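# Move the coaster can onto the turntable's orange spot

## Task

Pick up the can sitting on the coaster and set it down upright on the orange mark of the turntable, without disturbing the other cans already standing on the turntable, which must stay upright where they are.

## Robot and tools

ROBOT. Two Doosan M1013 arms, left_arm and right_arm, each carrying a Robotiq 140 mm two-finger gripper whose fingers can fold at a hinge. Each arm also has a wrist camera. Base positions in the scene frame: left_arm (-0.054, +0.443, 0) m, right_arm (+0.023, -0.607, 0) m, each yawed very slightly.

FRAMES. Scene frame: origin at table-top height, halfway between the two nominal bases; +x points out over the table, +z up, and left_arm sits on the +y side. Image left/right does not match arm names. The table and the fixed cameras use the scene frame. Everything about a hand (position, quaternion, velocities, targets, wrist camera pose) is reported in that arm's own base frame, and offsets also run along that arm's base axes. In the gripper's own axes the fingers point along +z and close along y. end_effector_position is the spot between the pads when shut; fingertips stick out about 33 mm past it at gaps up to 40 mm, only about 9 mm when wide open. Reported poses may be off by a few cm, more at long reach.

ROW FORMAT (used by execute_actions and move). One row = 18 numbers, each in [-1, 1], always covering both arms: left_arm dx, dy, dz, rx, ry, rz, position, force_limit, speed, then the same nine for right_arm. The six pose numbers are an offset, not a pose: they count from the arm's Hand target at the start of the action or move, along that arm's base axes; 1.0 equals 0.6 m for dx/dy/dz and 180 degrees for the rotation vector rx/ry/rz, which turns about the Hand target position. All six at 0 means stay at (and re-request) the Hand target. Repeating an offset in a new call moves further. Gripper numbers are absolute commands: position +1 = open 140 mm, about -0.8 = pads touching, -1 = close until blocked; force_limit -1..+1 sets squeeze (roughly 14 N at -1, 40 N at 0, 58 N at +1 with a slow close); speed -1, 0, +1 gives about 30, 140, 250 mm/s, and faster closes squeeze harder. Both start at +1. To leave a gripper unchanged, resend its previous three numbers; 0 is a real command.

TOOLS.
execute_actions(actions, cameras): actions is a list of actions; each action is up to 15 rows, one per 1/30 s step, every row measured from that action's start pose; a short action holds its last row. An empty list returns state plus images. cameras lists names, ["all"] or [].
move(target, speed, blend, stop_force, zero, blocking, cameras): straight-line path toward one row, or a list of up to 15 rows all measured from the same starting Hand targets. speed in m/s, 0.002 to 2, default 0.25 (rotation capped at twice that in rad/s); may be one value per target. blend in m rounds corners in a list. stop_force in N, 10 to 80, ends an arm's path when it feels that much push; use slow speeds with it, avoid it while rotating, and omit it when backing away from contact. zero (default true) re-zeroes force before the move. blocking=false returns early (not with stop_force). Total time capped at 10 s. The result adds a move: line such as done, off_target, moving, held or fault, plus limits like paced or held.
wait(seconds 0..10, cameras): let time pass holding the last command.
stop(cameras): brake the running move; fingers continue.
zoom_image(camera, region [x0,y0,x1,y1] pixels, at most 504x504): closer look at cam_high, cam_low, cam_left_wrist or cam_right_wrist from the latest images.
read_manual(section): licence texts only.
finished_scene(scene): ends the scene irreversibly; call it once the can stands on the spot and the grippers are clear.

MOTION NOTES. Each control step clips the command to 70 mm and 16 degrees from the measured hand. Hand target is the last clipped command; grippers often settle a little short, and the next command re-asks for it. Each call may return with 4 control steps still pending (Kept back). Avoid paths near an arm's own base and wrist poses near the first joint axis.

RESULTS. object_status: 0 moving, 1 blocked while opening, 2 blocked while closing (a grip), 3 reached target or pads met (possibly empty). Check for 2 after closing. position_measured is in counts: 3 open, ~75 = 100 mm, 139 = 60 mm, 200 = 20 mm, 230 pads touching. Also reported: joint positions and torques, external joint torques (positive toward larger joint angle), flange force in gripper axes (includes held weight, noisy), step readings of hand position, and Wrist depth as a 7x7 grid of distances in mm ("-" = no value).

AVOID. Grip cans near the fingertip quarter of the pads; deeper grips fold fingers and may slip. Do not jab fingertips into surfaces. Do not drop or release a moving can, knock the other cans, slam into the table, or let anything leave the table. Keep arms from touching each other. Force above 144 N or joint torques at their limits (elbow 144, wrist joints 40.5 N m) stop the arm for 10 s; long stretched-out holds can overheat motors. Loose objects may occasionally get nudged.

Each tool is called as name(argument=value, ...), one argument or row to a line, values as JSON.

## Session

execute_actions(
  actions=[],
)

Scene clock: 0.00 s.
left_arm: end_effector_position=(+0.7802, -0.3022, +0.3741) position_measured=3 object_status=3 end_effector_quat_wxyz=(-0.187, +0.853, +0.319, +0.368) | right_arm: end_effector_position=(+0.7421, +0.2300, +0.2096) position_measured=3 object_status=3 end_effector_quat_wxyz=(-0.560, +0.453, +0.676, +0.156)
Joint positions: left_arm=[-0.716 0.392 1.417 0.868 1.394 -0.051] | right_arm=[-0.046 0.815 1.239 0.864 2.007 -0.46]
Joint velocities: within noise
Joint torques (N m): no reading
External joint torques (N m): no reading
Flange force (N): no reading
Wrist depth (mm): cam_left_wrist=[2365 2343 2181 2108 1992 1946 1874 / 2126 744 1961 1874 1820 1794 1698 / 701 682 668 1757 1654 1612 1552 / 641 119 597 1543 1506 133 1413 / - 110 552 534 1390 142 100 / - 512 506 501 487 1271 100 / - 484 473 463 452 1130 -] | cam_right_wrist=[1921 2108 1029 1001 815 665 1964 / 1490 2091 957 559 584 537 1641 / 575 845 525 429 435 446 1440 / 749 135 452 402 419 133 1217 / - 115 439 412 370 319 99 / - 427 393 357 326 303 - / - 379 345 315 291 280 -]
Hand target: left_arm +0.7802, -0.3022, +0.3741; -0.187, +0.853, +0.319, +0.368 | right_arm +0.7421, +0.2300, +0.2096; -0.560, +0.453, +0.676, +0.156
Tool commands: left_gripper/position=+1.0 left_gripper/force_limit=+1.0 left_gripper/speed=+1.0 right_gripper/position=+1.0 right_gripper/force_limit=+1.0 right_gripper/speed=+1.0

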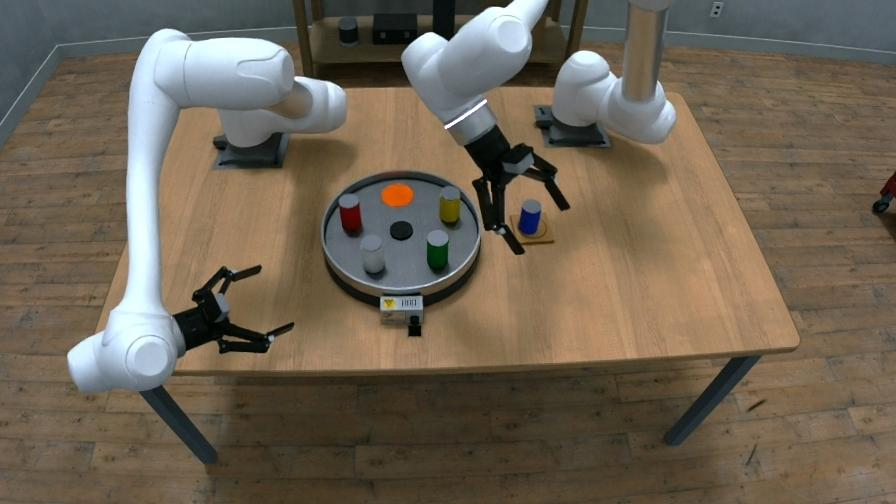

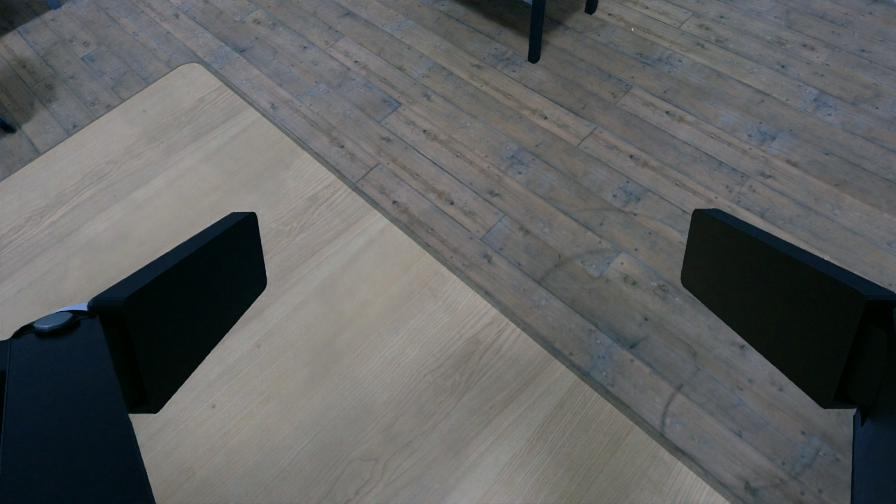

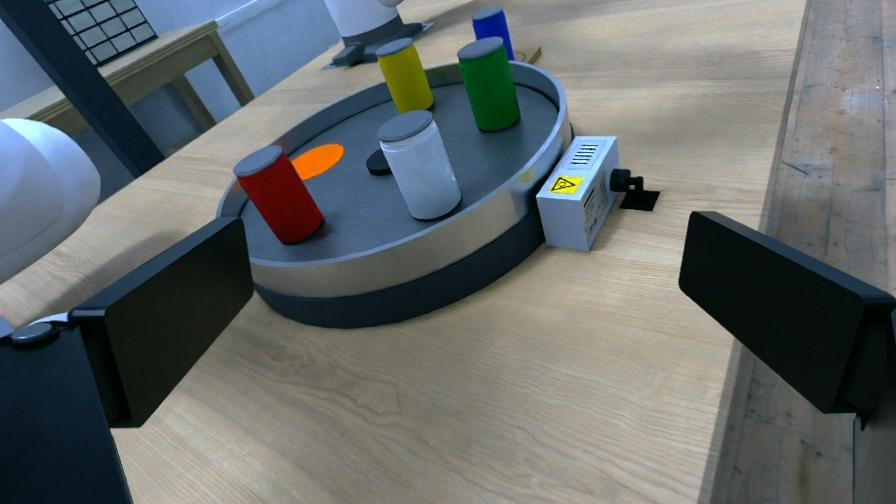

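move(
  target=[-0.522,0.1453,-0.2068,-0.023,0.2958,-0.4464,1,1,1,0,0,0,0,0,0,1,1,1],
  speed=0.55,
  cameras=["cam_high", "cam_left_wrist"],
)

Scene clock: 2.60 s.
left_arm: end_effector_position=(+0.4671, -0.2150, +0.2501) position_measured=3 object_status=3 end_effector_quat_wxyz=(+0.000, +0.924, -0.383, -0.001) | right_arm: end_effector_position=(+0.7421, +0.2300, +0.2096) position_measured=3 object_status=3 end_effector_quat_wxyz=(-0.560, +0.453, +0.676, +0.156)
Joint positions: left_arm=[-0.498 -0.02 1.937 -0.001 1.225 1.859] | right_arm=[-0.046 0.815 1.239 0.864 2.007 -0.46]
Joint torques (N m): left_arm=[2.3 -37.14 -39.18 4.65 -0.39 0.31] | right_arm=[-0.37 -110.31 -40.23 3.67 1.97 0.59]
External joint torques (N m): left_arm=[-2.3 0.08 0.07 -0.66 0.34 -0.31] | right_arm=[0.44 -4.89 2.35 0.59 -0.12 -0.61]
Flange force (N): left_arm=[1.4 4.9 -0.5] | right_arm=[1.7 -11.8 8.8]
Wrist depth (mm): cam_left_wrist=[349 352 351 353 352 342 300 / 369 368 370 355 371 372 372 / 390 390 391 377 392 391 392 / 408 119 415 413 418 142 411 / - 110 441 440 440 434 100 / - 461 467 471 474 470 100 / - 503 503 503 506 504 -] | cam_right_wrist=[2010 2026 1118 1099 818 675 1865 / 1323 2026 684 581 588 536 1610 / 576 818 546 484 445 449 1457 / 765 135 450 400 420 133 1247 / - 115 440 410 370 319 99 / - 428 394 357 326 301 - / - 381 343 314 290 280 -]
Hand target: left_arm +0.4670, -0.2150, +0.2500; +0.000, +0.924, -0.383, -0.001 | right_arm +0.7421, +0.2300, +0.2096; -0.560, +0.453, +0.676, +0.156
Off the commanded pose: left_arm 0.000 m, 0 deg | right_arm 0.000 m, 0 deg.
move: done
Images, in order (width x height): cam_high 896x504, cam_left_wrist 896x504.

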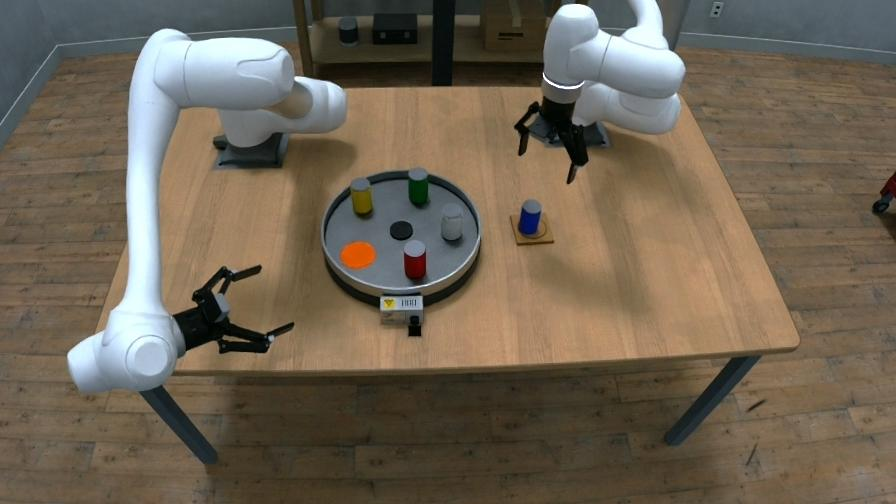

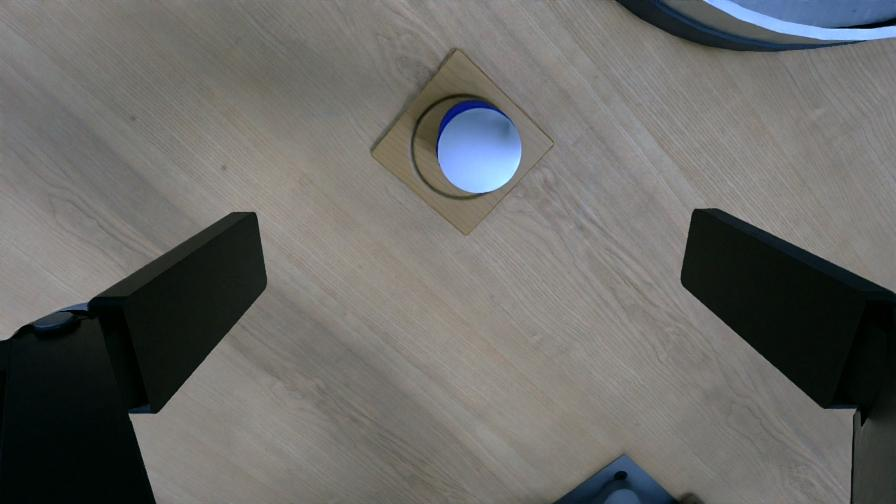

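move(
  target=[
    [-0.0025,-0.0212,-0.2333,0,0,0,0.05,-0.5,1,0,0,0,0,0,0,1,1,1],
    [-0.0025,-0.0212,-0.2333,0,0,0,-1,-0.5,-1,0,0,0,0,0,0,1,1,1],
  ],
  speed=0.25,
)

move(
  target=[
    [0,0,0.2333,0,0,0,-1,-0.5,-1,0,0,0,0,0,0,1,1,1],
    [0.053,-0.58,0.3167,0,0,0,-1,-0.5,-1,0,0,0,0,0,0,1,1,1],
    [0.053,-0.58,0.1133,0,0,0,-1,-0.5,-1,0,0,0,0,0,0,1,1,1],
  ],
  speed=0.35,
  blend=[0.04,0.04,0],
  cameras=["cam_high", "cam_left_wrist"],
)

move(
  target=[0,0,-0.01,0,0,0,-1,-0.5,-1,0,0,0,0,0,0,1,1,1],
  speed=0.002,
  blocking=false,
  cameras=["cam_high", "cam_left_wrist"],
)

Scene clock: 5.60 s.
left_arm: end_effector_position=(+0.4655, -0.2277, +0.1101) position_measured=152 object_status=0 end_effector_quat_wxyz=(+0.000, +0.924, -0.383, -0.001) | right_arm: end_effector_position=(+0.7421, +0.2300, +0.2096) position_measured=3 object_status=3 end_effector_quat_wxyz=(-0.560, +0.453, +0.676, +0.156)
Joint positions: left_arm=[-0.521 0.103 2.092 -0.001 0.948 1.837] | right_arm=[-0.046 0.815 1.239 0.864 2.007 -0.46]
Joint torques (N m): left_arm=[1.85 -38.84 -29.48 4.1 -0.53 0.22] | right_arm=[-0.38 -110.14 -40.12 3.67 2.01 0.61]
External joint torques (N m): left_arm=[-1.82 -5.58 -4.27 -0.65 0.48 -0.22] | right_arm=[0.43 -4.76 2.43 0.57 -0.16 -0.62]
Flange force (N): left_arm=[0.1 4.1 -11.2] | right_arm=[1.6 -11.8 9.0]
Wrist depth (mm): cam_left_wrist=[222 222 222 223 223 223 221 / 234 234 234 224 235 235 234 / 246 246 241 149 242 248 249 / 259 262 133 154 147 260 263 / 274 82 86 278 126 86 274 / - 72 69 297 298 - 67 / - 68 - 318 - - -] | cam_right_wrist=[1949 2108 1050 1017 810 673 1906 / 1277 1788 677 577 583 538 1631 / 572 845 491 477 447 452 1409 / 756 135 429 404 422 133 1229 / - 115 439 412 367 319 99 / - 429 395 357 326 303 - / - 377 344 316 289 279 -]
Hand target: left_arm +0.4655, -0.2277, +0.1101; +0.000, +0.924, -0.383, -0.001 | right_arm +0.7421, +0.2300, +0.2096; -0.560, +0.453, +0.676, +0.156
Off the commanded pose: left_arm 0.000 m, 0 deg | right_arm 0.000 m, 0 deg.
move: done

Scene clock: 7.77 s.
left_arm: end_effector_position=(+0.4974, -0.5757, +0.1781) position_measured=152 object_status=2 end_effector_quat_wxyz=(+0.000, +0.924, -0.383, -0.001) | right_arm: end_effector_position=(+0.7421, +0.2300, +0.2096) position_measured=3 object_status=3 end_effector_quat_wxyz=(-0.560, +0.453, +0.676, +0.156)
Joint positions: left_arm=[-0.903 0.403 1.557 -0.001 1.182 1.454] | right_arm=[-0.046 0.815 1.239 0.864 2.007 -0.46]
Joint torques (N m): left_arm=[2.02 -79.79 -39.16 4.63 -0.28 0.28] | right_arm=[-0.47 -110.47 -40.27 3.67 1.97 0.59]
External joint torques (N m): left_arm=[-2.05 1.5 0.78 -0.69 0.22 -0.28] | right_arm=[0.52 -4.37 2.56 0.57 -0.12 -0.6]
Flange force (N): left_arm=[0.3 3.1 1.4] | right_arm=[1.3 -11.5 9.0]
Wrist depth (mm): cam_left_wrist=[231 235 235 236 236 186 158 / 242 249 248 245 249 249 244 / 176 194 260 149 261 263 257 / 326 187 121 154 147 273 278 / 349 82 86 295 126 86 351 / - 72 69 307 315 - 67 / - 68 - 309 - - -] | cam_right_wrist=[2255 2108 472 1063 810 672 1906 / 1507 1801 690 539 585 538 1620 / 581 870 514 441 432 449 1387 / 756 135 449 402 422 133 1235 / - 115 439 410 370 320 99 / - 427 391 356 323 301 - / - 380 344 315 290 280 -]
Hand target: left_arm +0.4973, -0.5757, +0.1780; +0.000, +0.924, -0.383, -0.001 | right_arm +0.7421, +0.2300, +0.2096; -0.560, +0.453, +0.676, +0.156
Off the commanded pose: left_arm 0.000 m, 0 deg | right_arm 0.000 m, 0 deg.
move: done
Images, in order (width x height): cam_high 896x504, cam_left_wrist 896x504.

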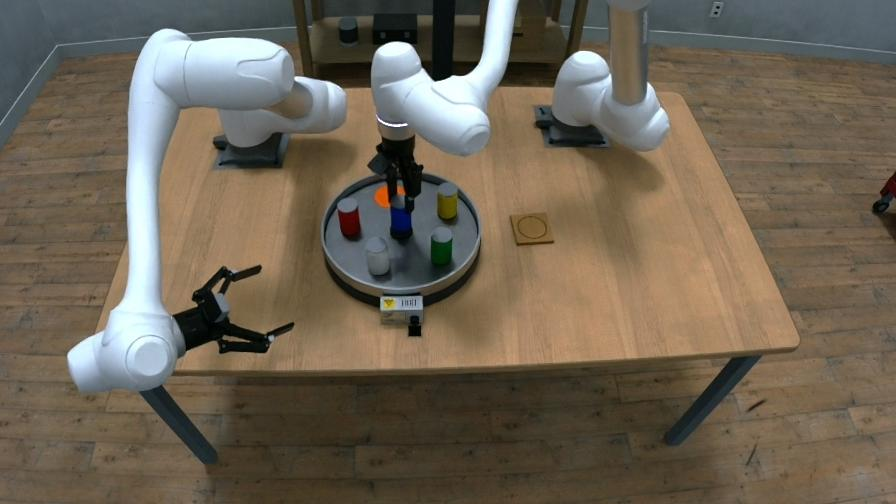

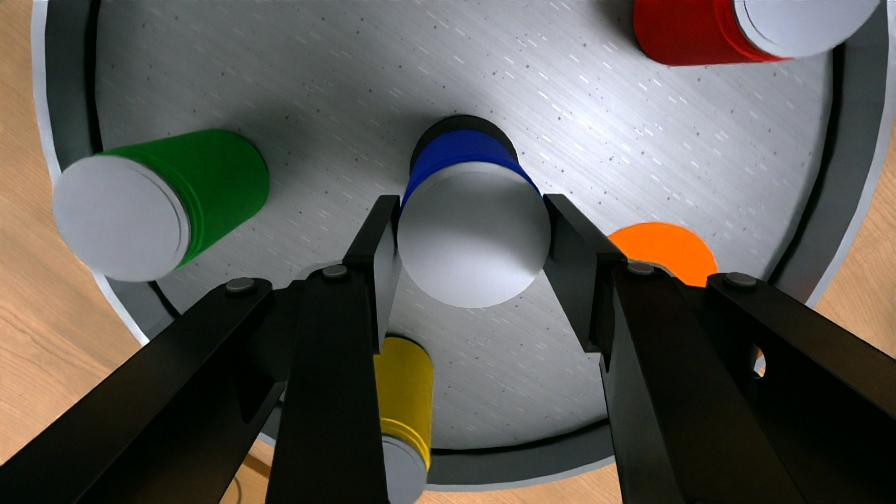

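Scene clock: 8.27 s.
left_arm: end_effector_position=(+0.4973, -0.5757, +0.1772) position_measured=152 object_status=2 end_effector_quat_wxyz=(+0.000, +0.924, -0.383, -0.001) | right_arm: end_effector_position=(+0.7421, +0.2300, +0.2096) position_measured=3 object_status=3 end_effector_quat_wxyz=(-0.560, +0.453, +0.676, +0.156)
Joint positions: left_arm=[-0.903 0.403 1.558 -0.001 1.18 1.454] | right_arm=[-0.046 0.815 1.239 0.864 2.007 -0.46]
Joint torques (N m): left_arm=[2.09 -79.58 -39.8 4.66 -0.67 0.29] | right_arm=[-0.41 -110.26 -40.15 3.66 1.98 0.53]
External joint torques (N m): left_arm=[-2.11 1.12 1.39 -0.72 0.61 -0.29] | right_arm=[0.4 -4.93 2.24 0.61 -0.13 -0.54]
Flange force (N): left_arm=[-1.3 3.1 1.1] | right_arm=[1.9 -11.6 8.6]
Wrist depth (mm): cam_left_wrist=[230 234 235 235 235 235 233 / 242 247 247 245 248 248 244 / 259 261 261 149 258 265 257 / 325 269 121 154 147 - 274 / 350 82 86 295 126 86 347 / - 72 69 281 307 - 67 / - 68 - 229 225 - -] | cam_right_wrist=[1994 2179 461 1058 808 667 1921 / 1571 2517 693 520 588 538 1620 / 575 836 489 468 440 449 1387 / 754 135 438 404 421 133 1247 / - 115 438 412 370 319 99 / - 426 395 355 325 302 - / - 379 344 314 290 278 -]
Hand target: left_arm +0.4973, -0.5757, +0.1770; +0.000, +0.924, -0.383, -0.001 | right_arm +0.7421, +0.2300, +0.2096; -0.560, +0.453, +0.676, +0.156
Tool commands: left_gripper/position=-1.0 left_gripper/force_limit=-0.5 left_gripper/speed=-1.0 right_gripper/position=+1.0 right_gripper/force_limit=+1.0 right_gripper/speed=+1.0
Off the commanded pose: left_arm 0.005 m, 0 deg | right_arm 0.000 m, 0 deg.
move: running
Images, in order (width x height): cam_high 896x504, cam_left_wrist 896x504.

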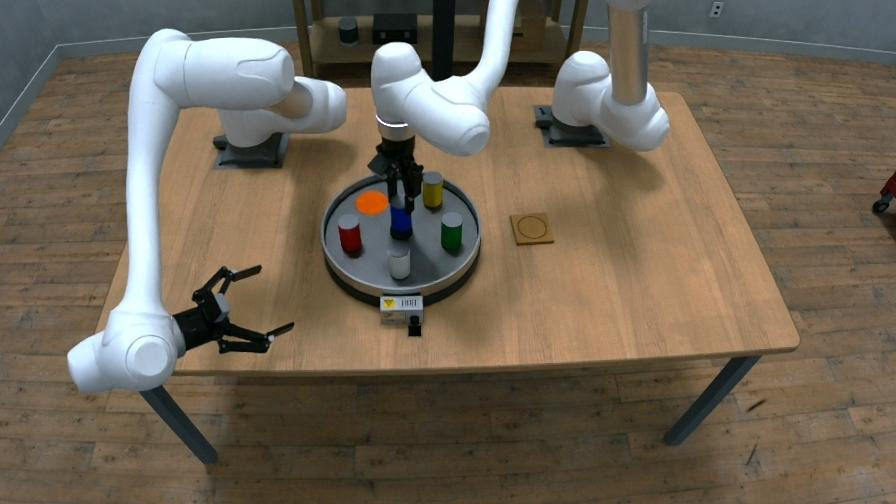

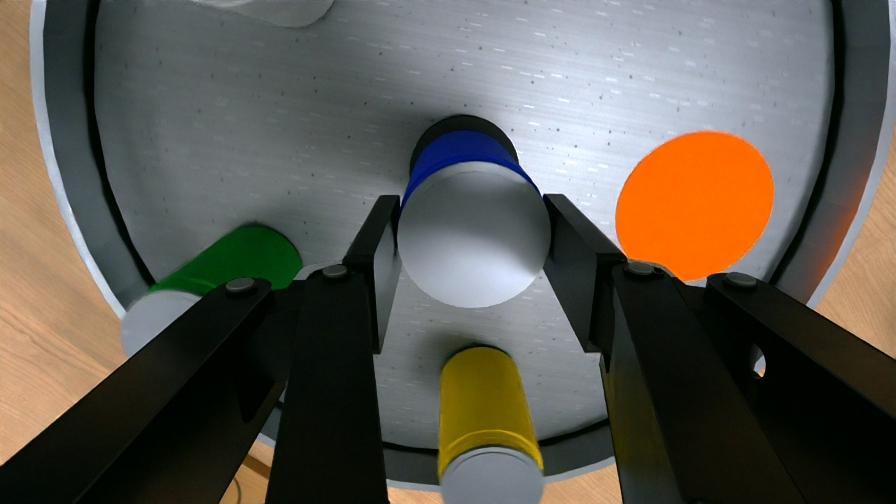

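wait(
  seconds=10,
)

wait(
  seconds=1.03,
)

execute_actions(
  actions=[
    [[0.0004,0.0004,0,0,0,0,-1,-0.5,-1,0,0,0,0,0,0,1,1,1],[0.0013,0.0015,0,0,0,0,-1,-0.5,-1,0,0,0,0,0,0,1,1,1],[0.0028,0.0033,0,0,0,0,-1,-0.5,-1,0,0,0,0,0,0,1,1,1],[0.0048,0.006,0,0,0,0,-1,-0.5,-1,0,0,0,0,0,0,1,1,1],[0.007,0.0093,0,0,0,0,-1,-0.5,-1,0,0,0,0,0,0,1,1,1],[0.0095,0.0134,0,0,0,0,-1,-0.5,-1,0,0,0,0,0,0,1,1,1],[0.0122,0.0182,0,0,0,0,-1,-0.5,-1,0,0,0,0,0,0,1,1,1],[0.0149,0.0237,0,0,0,0,-1,-0.5,-1,0,0,0,0,0,0,1,1,1],[0.0177,0.0299,0,0,0,0,-1,-0.5,-1,0,0,0,0,0,0,1,1,1],[0.0203,0.0367,0,0,0,0,-1,-0.5,-1,0,0,0,0,0,0,1,1,1],[0.0228,0.044,0,0,0,0,-1,-0.5,-1,0,0,0,0,0,0,1,1,1],[0.0251,0.0519,0,0,0,0,-1,-0.5,-1,0,0,0,0,0,0,1,1,1],[0.0271,0.0602,0,0,0,0,-1,-0.5,-1,0,0,0,0,0,0,1,1,1],[0.0287,0.0689,0,0,0,0,-1,-0.5,-1,0,0,0,0,0,0,1,1,1],[0.03,0.078,0,0,0,0,-1,-0.5,-1,0,0,0,0,0,0,1,1,1]],
    [[0.0008,0.0094,0,0,0,0,-1,-0.5,-1,0,0,0,0,0,0,1,1,1],[0.0012,0.0189,0,0,0,0,-1,-0.5,-1,0,0,0,0,0,0,1,1,1],[0.001,0.0287,0,0,0,0,-1,-0.5,-1,0,0,0,0,0,0,1,1,1],[0.0004,0.0384,0,0,0,0,-1,-0.5,-1,0,0,0,0,0,0,1,1,1],[-0.0008,0.0482,0,0,0,0,-1,-0.5,-1,0,0,0,0,0,0,1,1,1],[-0.0026,0.0579,0,0,0,0,-1,-0.5,-1,0,0,0,0,0,0,1,1,1],[-0.0048,0.0673,0,0,0,0,-1,-0.5,-1,0,0,0,0,0,0,1,1,1],[-0.0077,0.0766,0,0,0,0,-1,-0.5,-1,0,0,0,0,0,0,1,1,1],[-0.011,0.0855,0,0,0,0,-1,-0.5,-1,0,0,0,0,0,0,1,1,1],[-0.0149,0.0939,0,0,0,0,-1,-0.5,-1,0,0,0,0,0,0,1,1,1],[-0.0193,0.1019,0,0,0,0,-1,-0.5,-1,0,0,0,0,0,0,1,1,1],[-0.0241,0.1093,0,0,0,0,-1,-0.5,-1,0,0,0,0,0,0,1,1,1],[-0.0293,0.1161,0,0,0,0,-1,-0.5,-1,0,0,0,0,0,0,1,1,1],[-0.0348,0.1222,0,0,0,0,-1,-0.5,-1,0,0,0,0,0,0,1,1,1],[-0.0407,0.1274,0,0,0,0,-1,-0.5,-1,0,0,0,0,0,0,1,1,1]],
    [[-0.0061,0.0044,0,0,0,0,-1,-0.5,-1,0,0,0,0,0,0,1,1,1],[-0.0124,0.0079,0,0,0,0,-1,-0.5,-1,0,0,0,0,0,0,1,1,1],[-0.0188,0.0103,0,0,0,0,-1,-0.5,-1,0,0,0,0,0,0,1,1,1],[-0.0252,0.0118,0,0,0,0,-1,-0.5,-1,0,0,0,0,0,0,1,1,1],[-0.0315,0.0122,-0.0004,0,0,0,-1,-0.5,-1,0,0,0,0,0,0,1,1,1],[-0.0377,0.0114,-0.0015,0,0,0,-1,-0.5,-1,0,0,0,0,0,0,1,1,1],[-0.0437,0.0099,-0.0033,0,0,0,-1,-0.5,-1,0,0,0,0,0,0,1,1,1],[-0.0497,0.0083,-0.0055,0,0,0,-1,-0.5,-1,0,0,0,0,0,0,1,1,1],[-0.0557,0.0066,-0.0082,0,0,0,-1,-0.5,-1,0,0,0,0,0,0,1,1,1],[-0.0616,0.0046,-0.0112,0,0,0,-1,-0.5,-1,0,0,0,0,0,0,1,1,1],[-0.0674,0.0025,-0.0144,0,0,0,-1,-0.5,-1,0,0,0,0,0,0,1,1,1],[-0.0732,0.0003,-0.0177,0,0,0,-1,-0.5,-1,0,0,0,0,0,0,1,1,1],[-0.0789,-0.0021,-0.0209,0,0,0,-1,-0.5,-1,0,0,0,0,0,0,1,1,1],[-0.0845,-0.0047,-0.0241,0,0,0,-1,-0.5,-1,0,0,0,0,0,0,1,1,1],[-0.0901,-0.0075,-0.0271,0,0,0,-1,-0.5,-1,0,0,0,0,0,0,1,1,1]],
    [[-0.0055,-0.0029,-0.0027,0,0,0,-1,-0.5,-1,0,0,0,0,0,0,1,1,1],[-0.0109,-0.0059,-0.0049,0,0,0,-1,-0.5,-1,0,0,0,0,0,0,1,1,1],[-0.0162,-0.0091,-0.0067,0,0,0,-1,-0.5,-1,0,0,0,0,0,0,1,1,1],[-0.0214,-0.0125,-0.0078,0,0,0,-1,-0.5,-1,0,0,0,0,0,0,1,1,1],[-0.0266,-0.016,-0.0082,0,0,0,-1,-0.5,-1,0,0,0,0,0,0,1,1,1],[-0.0316,-0.0196,-0.0082,0,0,0,-1,-0.5,-1,0,0,0,0,0,0,1,1,1],[-0.0365,-0.0234,-0.0082,0,0,0,-1,-0.5,-1,0,0,0,0,0,0,1,1,1],[-0.0413,-0.0273,-0.0082,0,0,0,-1,-0.5,-1,0,0,0,0,0,0,1,1,1],[-0.0461,-0.0313,-0.0082,0,0,0,0.2,-0.5,0,0,0,0,0,0,0,1,1,1],[-0.0507,-0.0355,-0.0082,0,0,0,0.2,-0.5,0,0,0,0,0,0,0,1,1,1],[-0.0551,-0.0398,-0.0082,0,0,0,0.2,-0.5,0,0,0,0,0,0,0,1,1,1],[-0.0595,-0.0442,-0.0082,0,0,0,0.2,-0.5,0,0,0,0,0,0,0,1,1,1],[-0.0637,-0.0487,-0.0082,0,0,0,0.2,-0.5,0,0,0,0,0,0,0,1,1,1],[-0.0678,-0.0534,-0.0082,0,0,0,0.2,-0.5,0,0,0,0,0,0,0,1,1,1],[-0.0718,-0.0581,-0.0082,0,0,0,0.2,-0.5,0,0,0,0,0,0,0,1,1,1]],
    [[-0.0038,-0.0049,0,0,0,0,0.2,-0.5,0,0,0,0,0,0,0,1,1,1],[-0.0076,-0.0098,0,0,0,0,0.2,-0.5,0,0,0,0,0,0,0,1,1,1],[-0.0111,-0.0149,0.0017,0,0,0,0.2,-0.5,0,0,0,0,0,0,0,1,1,1],[-0.0145,-0.0201,0.0064,0,0,0,0.2,-0.5,0,0,0,0,0,0,0,1,1,1],[-0.0178,-0.0254,0.0135,0,0,0,0.2,-0.5,0,0,0,0,0,0,0,1,1,1],[-0.0209,-0.0308,0.0226,0,0,0,0.2,-0.5,0,0,0,0,0,0,0,1,1,1],[-0.0239,-0.0362,0.033,0,0,0,0.2,-0.5,0,0,0,0,0,0,0,1,1,1],[-0.0267,-0.0417,0.0442,0,0,0,0.2,-0.5,0,0,0,0,0,0,0,1,1,1],[-0.0294,-0.0473,0.0558,0,0,0,0.2,-0.5,0,0,0,0,0,0,0,1,1,1],[-0.0319,-0.053,0.067,0,0,0,0.2,-0.5,0,0,0,0,0,0,0,1,1,1],[-0.0342,-0.0587,0.0774,0,0,0,0.2,-0.5,0,0,0,0,0,0,0,1,1,1],[-0.036,-0.0634,0.0865,0,0,0,0.2,-0.5,0,0,0,0,0,0,0,1,1,1],[-0.0373,-0.0666,0.0936,0,0,0,0.2,-0.5,0,0,0,0,0,0,0,1,1,1],[-0.038,-0.0684,0.0983,0,0,0,0.2,-0.5,0,0,0,0,0,0,0,1,1,1],[-0.0382,-0.069,0.1,0,0,0,0.2,-0.5,0,0,0,0,0,0,0,1,1,1]],
  ],
  cameras=["cam_high", "cam_left_wrist"],
)

move(
  target=[0,0,0.12,0,0,0,0.2,-0.5,0,0,0,0,0,0,0,1,1,1],
  speed=0.25,
  cameras=["cam_high", "cam_left_wrist"],
)

zoom_image(
  camera="cam_high",
  region=[300, 150, 500, 350],
)

Scene clock: 11.00 s.
left_arm: end_effector_position=(+0.4974, -0.5757, +0.1720) position_measured=152 object_status=2 end_effector_quat_wxyz=(+0.000, +0.924, -0.383, -0.001) | right_arm: end_effector_position=(+0.7421, +0.2300, +0.2096) position_measured=3 object_status=3 end_effector_quat_wxyz=(-0.560, +0.453, +0.676, +0.156)
Joint positions: left_arm=[-0.903 0.407 1.564 -0.001 1.172 1.454] | right_arm=[-0.046 0.815 1.239 0.864 2.007 -0.46]
Joint torques (N m): left_arm=[2.46 -79.4 -39.3 4.58 -0.4 0.3] | right_arm=[-0.54 -110.32 -40.28 3.66 2.04 0.55]
External joint torques (N m): left_arm=[-2.41 0.19 0.89 -0.64 0.34 -0.3] | right_arm=[0.65 -4.5 2.57 0.58 -0.19 -0.56]
Flange force (N): left_arm=[-1.8 3.4 0.5] | right_arm=[1.5 -11.6 9.2]
Wrist depth (mm): cam_left_wrist=[227 230 233 230 230 230 229 / 238 243 242 240 243 243 240 / 245 250 255 149 253 257 254 / 235 186 121 154 147 239 265 / 346 82 86 288 126 86 251 / - 72 69 251 309 - 67 / - 68 - 217 - - -] | cam_right_wrist=[2255 1979 471 1076 808 670 1906 / 1717 2042 673 562 585 537 1684 / 577 861 507 489 426 445 1432 / 754 135 445 404 420 133 1217 / - 115 438 410 370 320 99 / - 429 393 355 326 303 - / - 377 344 316 290 280 -]
Hand target: left_arm +0.4973, -0.5757, +0.1720; +0.000, +0.924, -0.383, -0.001 | right_arm +0.7421, +0.2300, +0.2096; -0.560, +0.453, +0.676, +0.156
Tool commands: left_gripper/position=-1.0 left_gripper/force_limit=-0.5 left_gripper/speed=-1.0 right_gripper/position=+1.0 right_gripper/force_limit=+1.0 right_gripper/speed=+1.0
Off the commanded pose: left_arm 0.000 m, 0 deg | right_arm 0.000 m, 0 deg.
earlier move: done
wait: 1.70 of 10 s (the move ended)

Scene clock: 12.03 s.
left_arm: end_effector_position=(+0.4974, -0.5757, +0.1720) position_measured=152 object_status=2 end_effector_quat_wxyz=(+0.000, +0.924, -0.383, -0.001) | right_arm: end_effector_position=(+0.7421, +0.2300, +0.2096) position_measured=3 object_status=3 end_effector_quat_wxyz=(-0.560, +0.453, +0.676, +0.156)
Joint positions: left_arm=[-0.903 0.407 1.564 -0.001 1.172 1.454] | right_arm=[-0.046 0.815 1.239 0.864 2.007 -0.46]
Joint torques (N m): left_arm=[2.36 -79.71 -39.23 4.59 -0.39 0.23] | right_arm=[-0.37 -110.18 -40.36 3.68 2.02 0.6]
External joint torques (N m): left_arm=[-2.37 0.95 0.95 -0.66 0.34 -0.23] | right_arm=[0.42 -4.47 2.69 0.55 -0.17 -0.62]
Flange force (N): left_arm=[-0.8 3.4 1.0] | right_arm=[1.2 -12.0 9.3]
Wrist depth (mm): cam_left_wrist=[228 230 230 231 231 187 150 / 238 239 242 240 243 243 167 / 245 - 256 149 254 256 254 / 265 271 133 154 147 269 270 / 344 82 86 288 126 86 344 / - 72 69 304 309 - 67 / - 68 - 319 - - -] | cam_right_wrist=[2197 2026 475 1013 805 672 1893 / 1591 2357 592 604 595 540 1571 / 579 853 522 420 442 449 1401 / 760 135 451 401 422 133 1229 / - 115 439 410 369 320 99 / - 429 393 357 324 303 - / - 376 343 315 289 280 -]
Hand target: left_arm +0.4973, -0.5757, +0.1720; +0.000, +0.924, -0.383, -0.001 | right_arm +0.7421, +0.2300, +0.2096; -0.560, +0.453, +0.676, +0.156
Tool commands: left_gripper/position=-1.0 left_gripper/force_limit=-0.5 left_gripper/speed=-1.0 right_gripper/position=+1.0 right_gripper/force_limit=+1.0 right_gripper/speed=+1.0
Off the commanded pose: left_arm 0.000 m, 0 deg | right_arm 0.000 m, 0 deg.
wait: 1.03 s; at rest by 0.17 s

Scene clock: 14.40 s.
left_arm: end_effector_position=(+0.3760, -0.5203, +0.1848) position_measured=104 object_status=3 end_effector_quat_wxyz=(+0.001, +0.924, -0.383, +0.000) end_effector_velocity=(-0.045, -0.098, +0.197) end_effector_angular_velocity=(-0.005, -0.003, +0.000) | right_arm: end_effector_position=(+0.7421, +0.2300, +0.2096) position_measured=3 object_status=3 end_effector_quat_wxyz=(-0.560, +0.453, +0.676, +0.156)
Joint positions: left_arm=[-0.998 0.221 1.793 -0.002 1.127 1.36] | right_arm=[-0.046 0.815 1.239 0.864 2.007 -0.46]
Joint velocities: left_arm=[-0.142 -0.063 -0.31 0 0.367 -0.143] | right_arm=[within noise]
Joint torques (N m): left_arm=[1.33 -58.29 -37.08 4.5 -0.41 0.2] | right_arm=[-0.53 -110.17 -39.97 3.63 2 0.53]
External joint torques (N m): left_arm=[-1.43 0.17 -0.29 -0.66 0.33 -0.21] | right_arm=[0.52 -4.71 2.22 0.61 -0.15 -0.54]
External joint torques at the end of the 1st action: left_arm=[-3.95 1.32 2.27 -0.7 -0.11 -0.58] | right_arm=[0.64 -4.19 2.58 0.56 -0.22 -0.6]
External joint torques at the end of the 2nd action: left_arm=[-2.07 1.99 1.24 -0.67 0.41 -0.2] | right_arm=[0.36 -4.33 2.75 0.59 -0.16 -0.58]
External joint torques at the end of the 3rd action: left_arm=[-3.24 -1.1 0.86 -0.62 0.17 -0.42] | right_arm=[0.34 -3.85 2.55 0.57 -0.11 -0.59]
External joint torques at the end of the 4th action: left_arm=[-3.96 -0.45 1.64 -0.67 0.74 -0.18] | right_arm=[0.28 -4.72 2.56 0.6 -0.15 -0.62]
Flange force (N): left_arm=[0.4 2.6 -0.8] | right_arm=[1.8 -11.2 8.5]
Flange force at the end of the 1st action (N): left_arm=[-3.4 6.0 3.3] | right_arm=[1.2 -11.2 9.1]
Flange force at the end of the 2nd action (N): left_arm=[0.7 3.3 2.0] | right_arm=[1.1 -11.9 9.2]
Flange force at the end of the 3rd action (N): left_arm=[-3.6 5.7 -0.3] | right_arm=[0.9 -10.8 8.4]
Flange force at the end of the 4th action (N): left_arm=[-4.4 6.2 -0.1] | right_arm=[1.4 -12.1 9.1]
Wrist depth (mm): cam_left_wrist=[163 222 226 227 227 227 228 / 173 238 238 237 239 236 290 / 243 251 251 164 249 249 306 / 324 260 137 171 168 244 324 / - 87 117 280 346 85 84 / - 89 362 367 368 - 73 / - - 393 394 394 - -] | cam_right_wrist=[1979 2026 623 1054 820 668 1865 / 1684 1740 690 576 589 538 1641 / 571 847 513 474 422 449 1432 / 756 135 439 405 421 133 1241 / - 115 439 414 368 320 99 / - 427 395 356 325 302 - / - 380 344 316 289 280 -]
Hand target: left_arm +0.3709, -0.5332, +0.2109; +0.000, +0.924, -0.383, -0.001 | right_arm +0.7421, +0.2300, +0.2096; -0.560, +0.453, +0.676, +0.156
Off the commanded pose: left_arm 0.030 m, 0 deg | right_arm 0.000 m, 0 deg.
Kept back: 4 steps.
Step readings (end_effector_position of left_arm | right_arm; steps 1 to 15: 1st action; 16 to 30: 2nd action; 31 to 45: 3rd action; 46 to 60: 4th action; 61 to 71: 5th action):
0: (+0.4974, -0.5757, +0.1720) | (+0.7421, +0.2300, +0.2096)
1: (+0.4974, -0.5757, +0.1720) | (+0.7421, +0.2300, +0.2096)
2: (+0.4973, -0.5757, +0.1720) | (+0.7421, +0.2300, +0.2096)
4: (+0.4981, -0.5748, +0.1719) | (+0.7421, +0.2300, +0.2096)
8: (+0.5034, -0.5669, +0.1719) | (+0.7421, +0.2300, +0.2096)
15: (+0.5134, -0.5393, +0.1720) | (+0.7421, +0.2300, +0.2096)
16: (+0.5143, -0.5347, +0.1720) | (+0.7421, +0.2300, +0.2096)
17: (+0.5152, -0.5282, +0.1719) | (+0.7421, +0.2300, +0.2096)
19: (+0.5158, -0.5180, +0.1719) | (+0.7421, +0.2300, +0.2096)
23: (+0.5134, -0.4940, +0.1719) | (+0.7421, +0.2300, +0.2096)
30: (+0.4979, -0.4598, +0.1718) | (+0.7421, +0.2300, +0.2096)
31: (+0.4949, -0.4565, +0.1719) | (+0.7421, +0.2300, +0.2096)
32: (+0.4909, -0.4524, +0.1719) | (+0.7421, +0.2300, +0.2096)
34: (+0.4841, -0.4479, +0.1719) | (+0.7421, +0.2300, +0.2096)
38: (+0.4678, -0.4458, +0.1708) | (+0.7421, +0.2300, +0.2096)
45: (+0.4434, -0.4537, +0.1593) | (+0.7421, +0.2300, +0.2096)
46: (+0.4405, -0.4551, +0.1577) | (+0.7421, +0.2300, +0.2096)
47: (+0.4365, -0.4571, +0.1556) | (+0.7421, +0.2300, +0.2096)
49: (+0.4306, -0.4603, +0.1530) | (+0.7421, +0.2300, +0.2096)
53: (+0.4176, -0.4691, +0.1510) | (+0.7421, +0.2300, +0.2096)
60: (+0.3985, -0.4862, +0.1508) | (+0.7421, +0.2300, +0.2096)
61: (+0.3963, -0.4888, +0.1508) | (+0.7421, +0.2300, +0.2096)
62: (+0.3935, -0.4922, +0.1508) | (+0.7421, +0.2300, +0.2096)
64: (+0.3894, -0.4975, +0.1511) | (+0.7421, +0.2300, +0.2096)
68: (+0.3809, -0.5108, +0.1657) | (+0.7421, +0.2300, +0.2096)
Images, in order (width x height): cam_high 896x504, cam_left_wrist 896x504.

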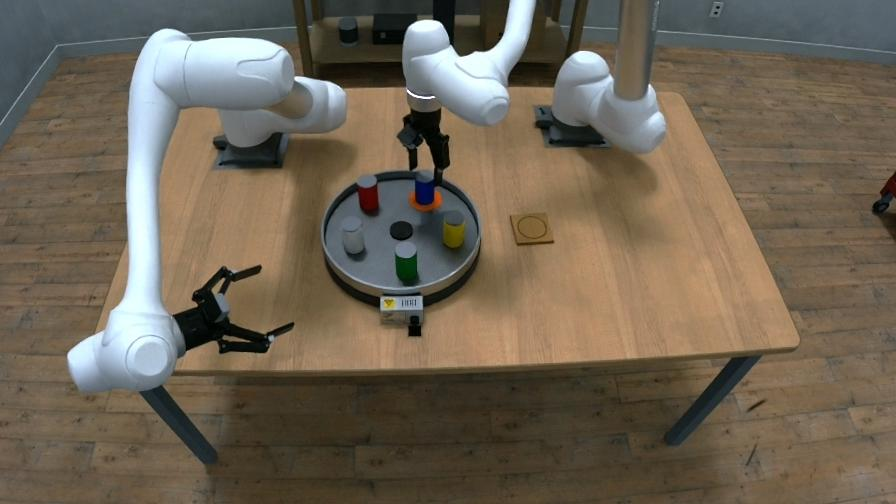

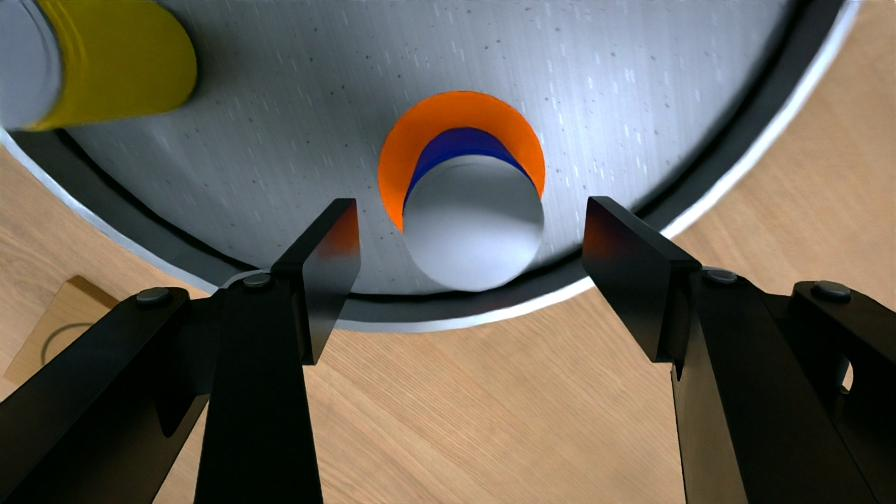

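Scene clock: 15.53 s.
left_arm: end_effector_position=(+0.3709, -0.5332, +0.2829) position_measured=104 object_status=3 end_effector_quat_wxyz=(+0.000, +0.924, -0.383, -0.001) | right_arm: end_effector_position=(+0.7421, +0.2300, +0.2096) position_measured=3 object_status=3 end_effector_quat_wxyz=(-0.560, +0.453, +0.676, +0.156)
Joint positions: left_arm=[-1.016 0.178 1.66 -0.001 1.305 1.342] | right_arm=[-0.046 0.815 1.239 0.864 2.007 -0.46]
Joint torques (N m): left_arm=[2.05 -58.11 -39.37 4.72 -0.4 0.23] | right_arm=[-0.27 -110.18 -40.2 3.64 2.04 0.54]
External joint torques (N m): left_arm=[-2.03 -0.26 -0.76 -0.6 0.35 -0.23] | right_arm=[0.27 -4.4 2.56 0.6 -0.19 -0.55]
Flange force (N): left_arm=[0.3 3.6 -1.8] | right_arm=[1.3 -11.6 8.9]
Wrist depth (mm): cam_left_wrist=[306 303 332 332 254 379 385 / 401 350 350 349 354 404 403 / 424 369 288 370 370 425 425 / 451 445 137 388 158 440 447 / - 87 117 479 477 85 84 / - 89 501 514 509 - 73 / - - 549 546 545 - -] | cam_right_wrist=[1994 2042 1080 1054 818 670 1865 / 1651 2143 701 559 592 535 1581 / 572 845 524 456 442 446 1425 / 760 135 443 404 424 133 1241 / - 115 439 408 369 319 99 / - 427 394 359 326 303 - / - 380 344 316 290 280 -]
Hand target: left_arm +0.3709, -0.5332, +0.2829; +0.000, +0.924, -0.383, -0.001 | right_arm +0.7421, +0.2300, +0.2096; -0.560, +0.453, +0.676, +0.156
Off the commanded pose: left_arm 0.000 m, 0 deg | right_arm 0.000 m, 0 deg.
move: done
Images, in order (width x height): cam_high 896x504, cam_left_wrist 896x504.

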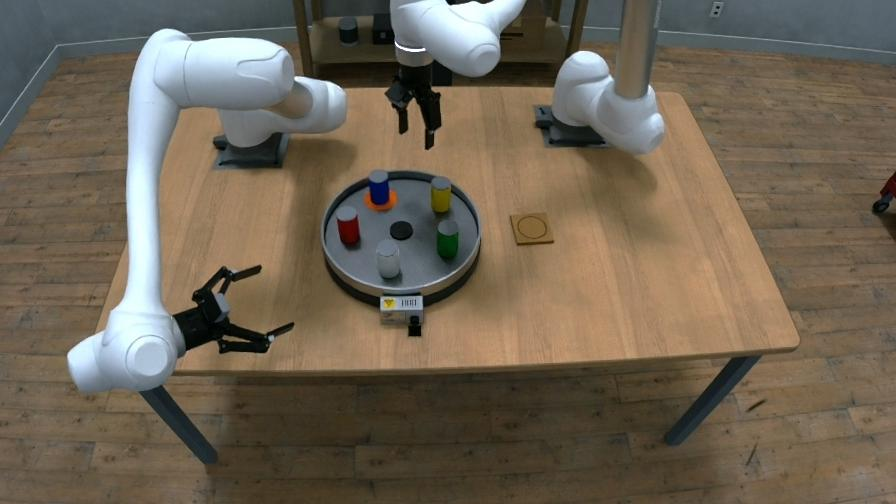

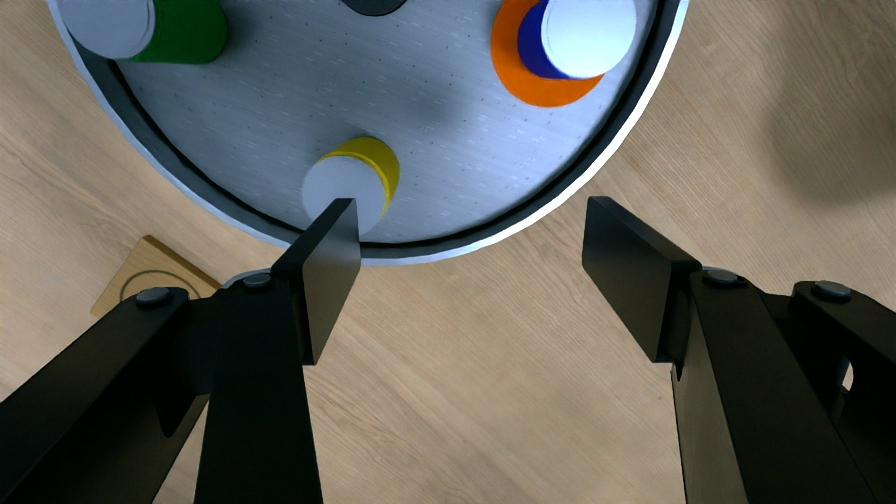

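Scaled by 2.520 from the camera's 896x504 image, which has a finer 1280x720 frame.

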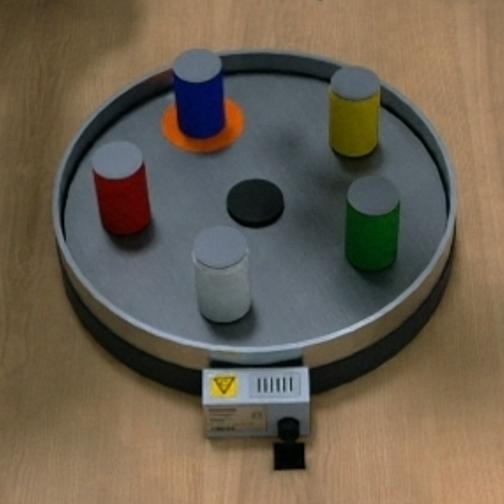

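finished_scene(
  scene=2,
)

The scene is finished: the task was done.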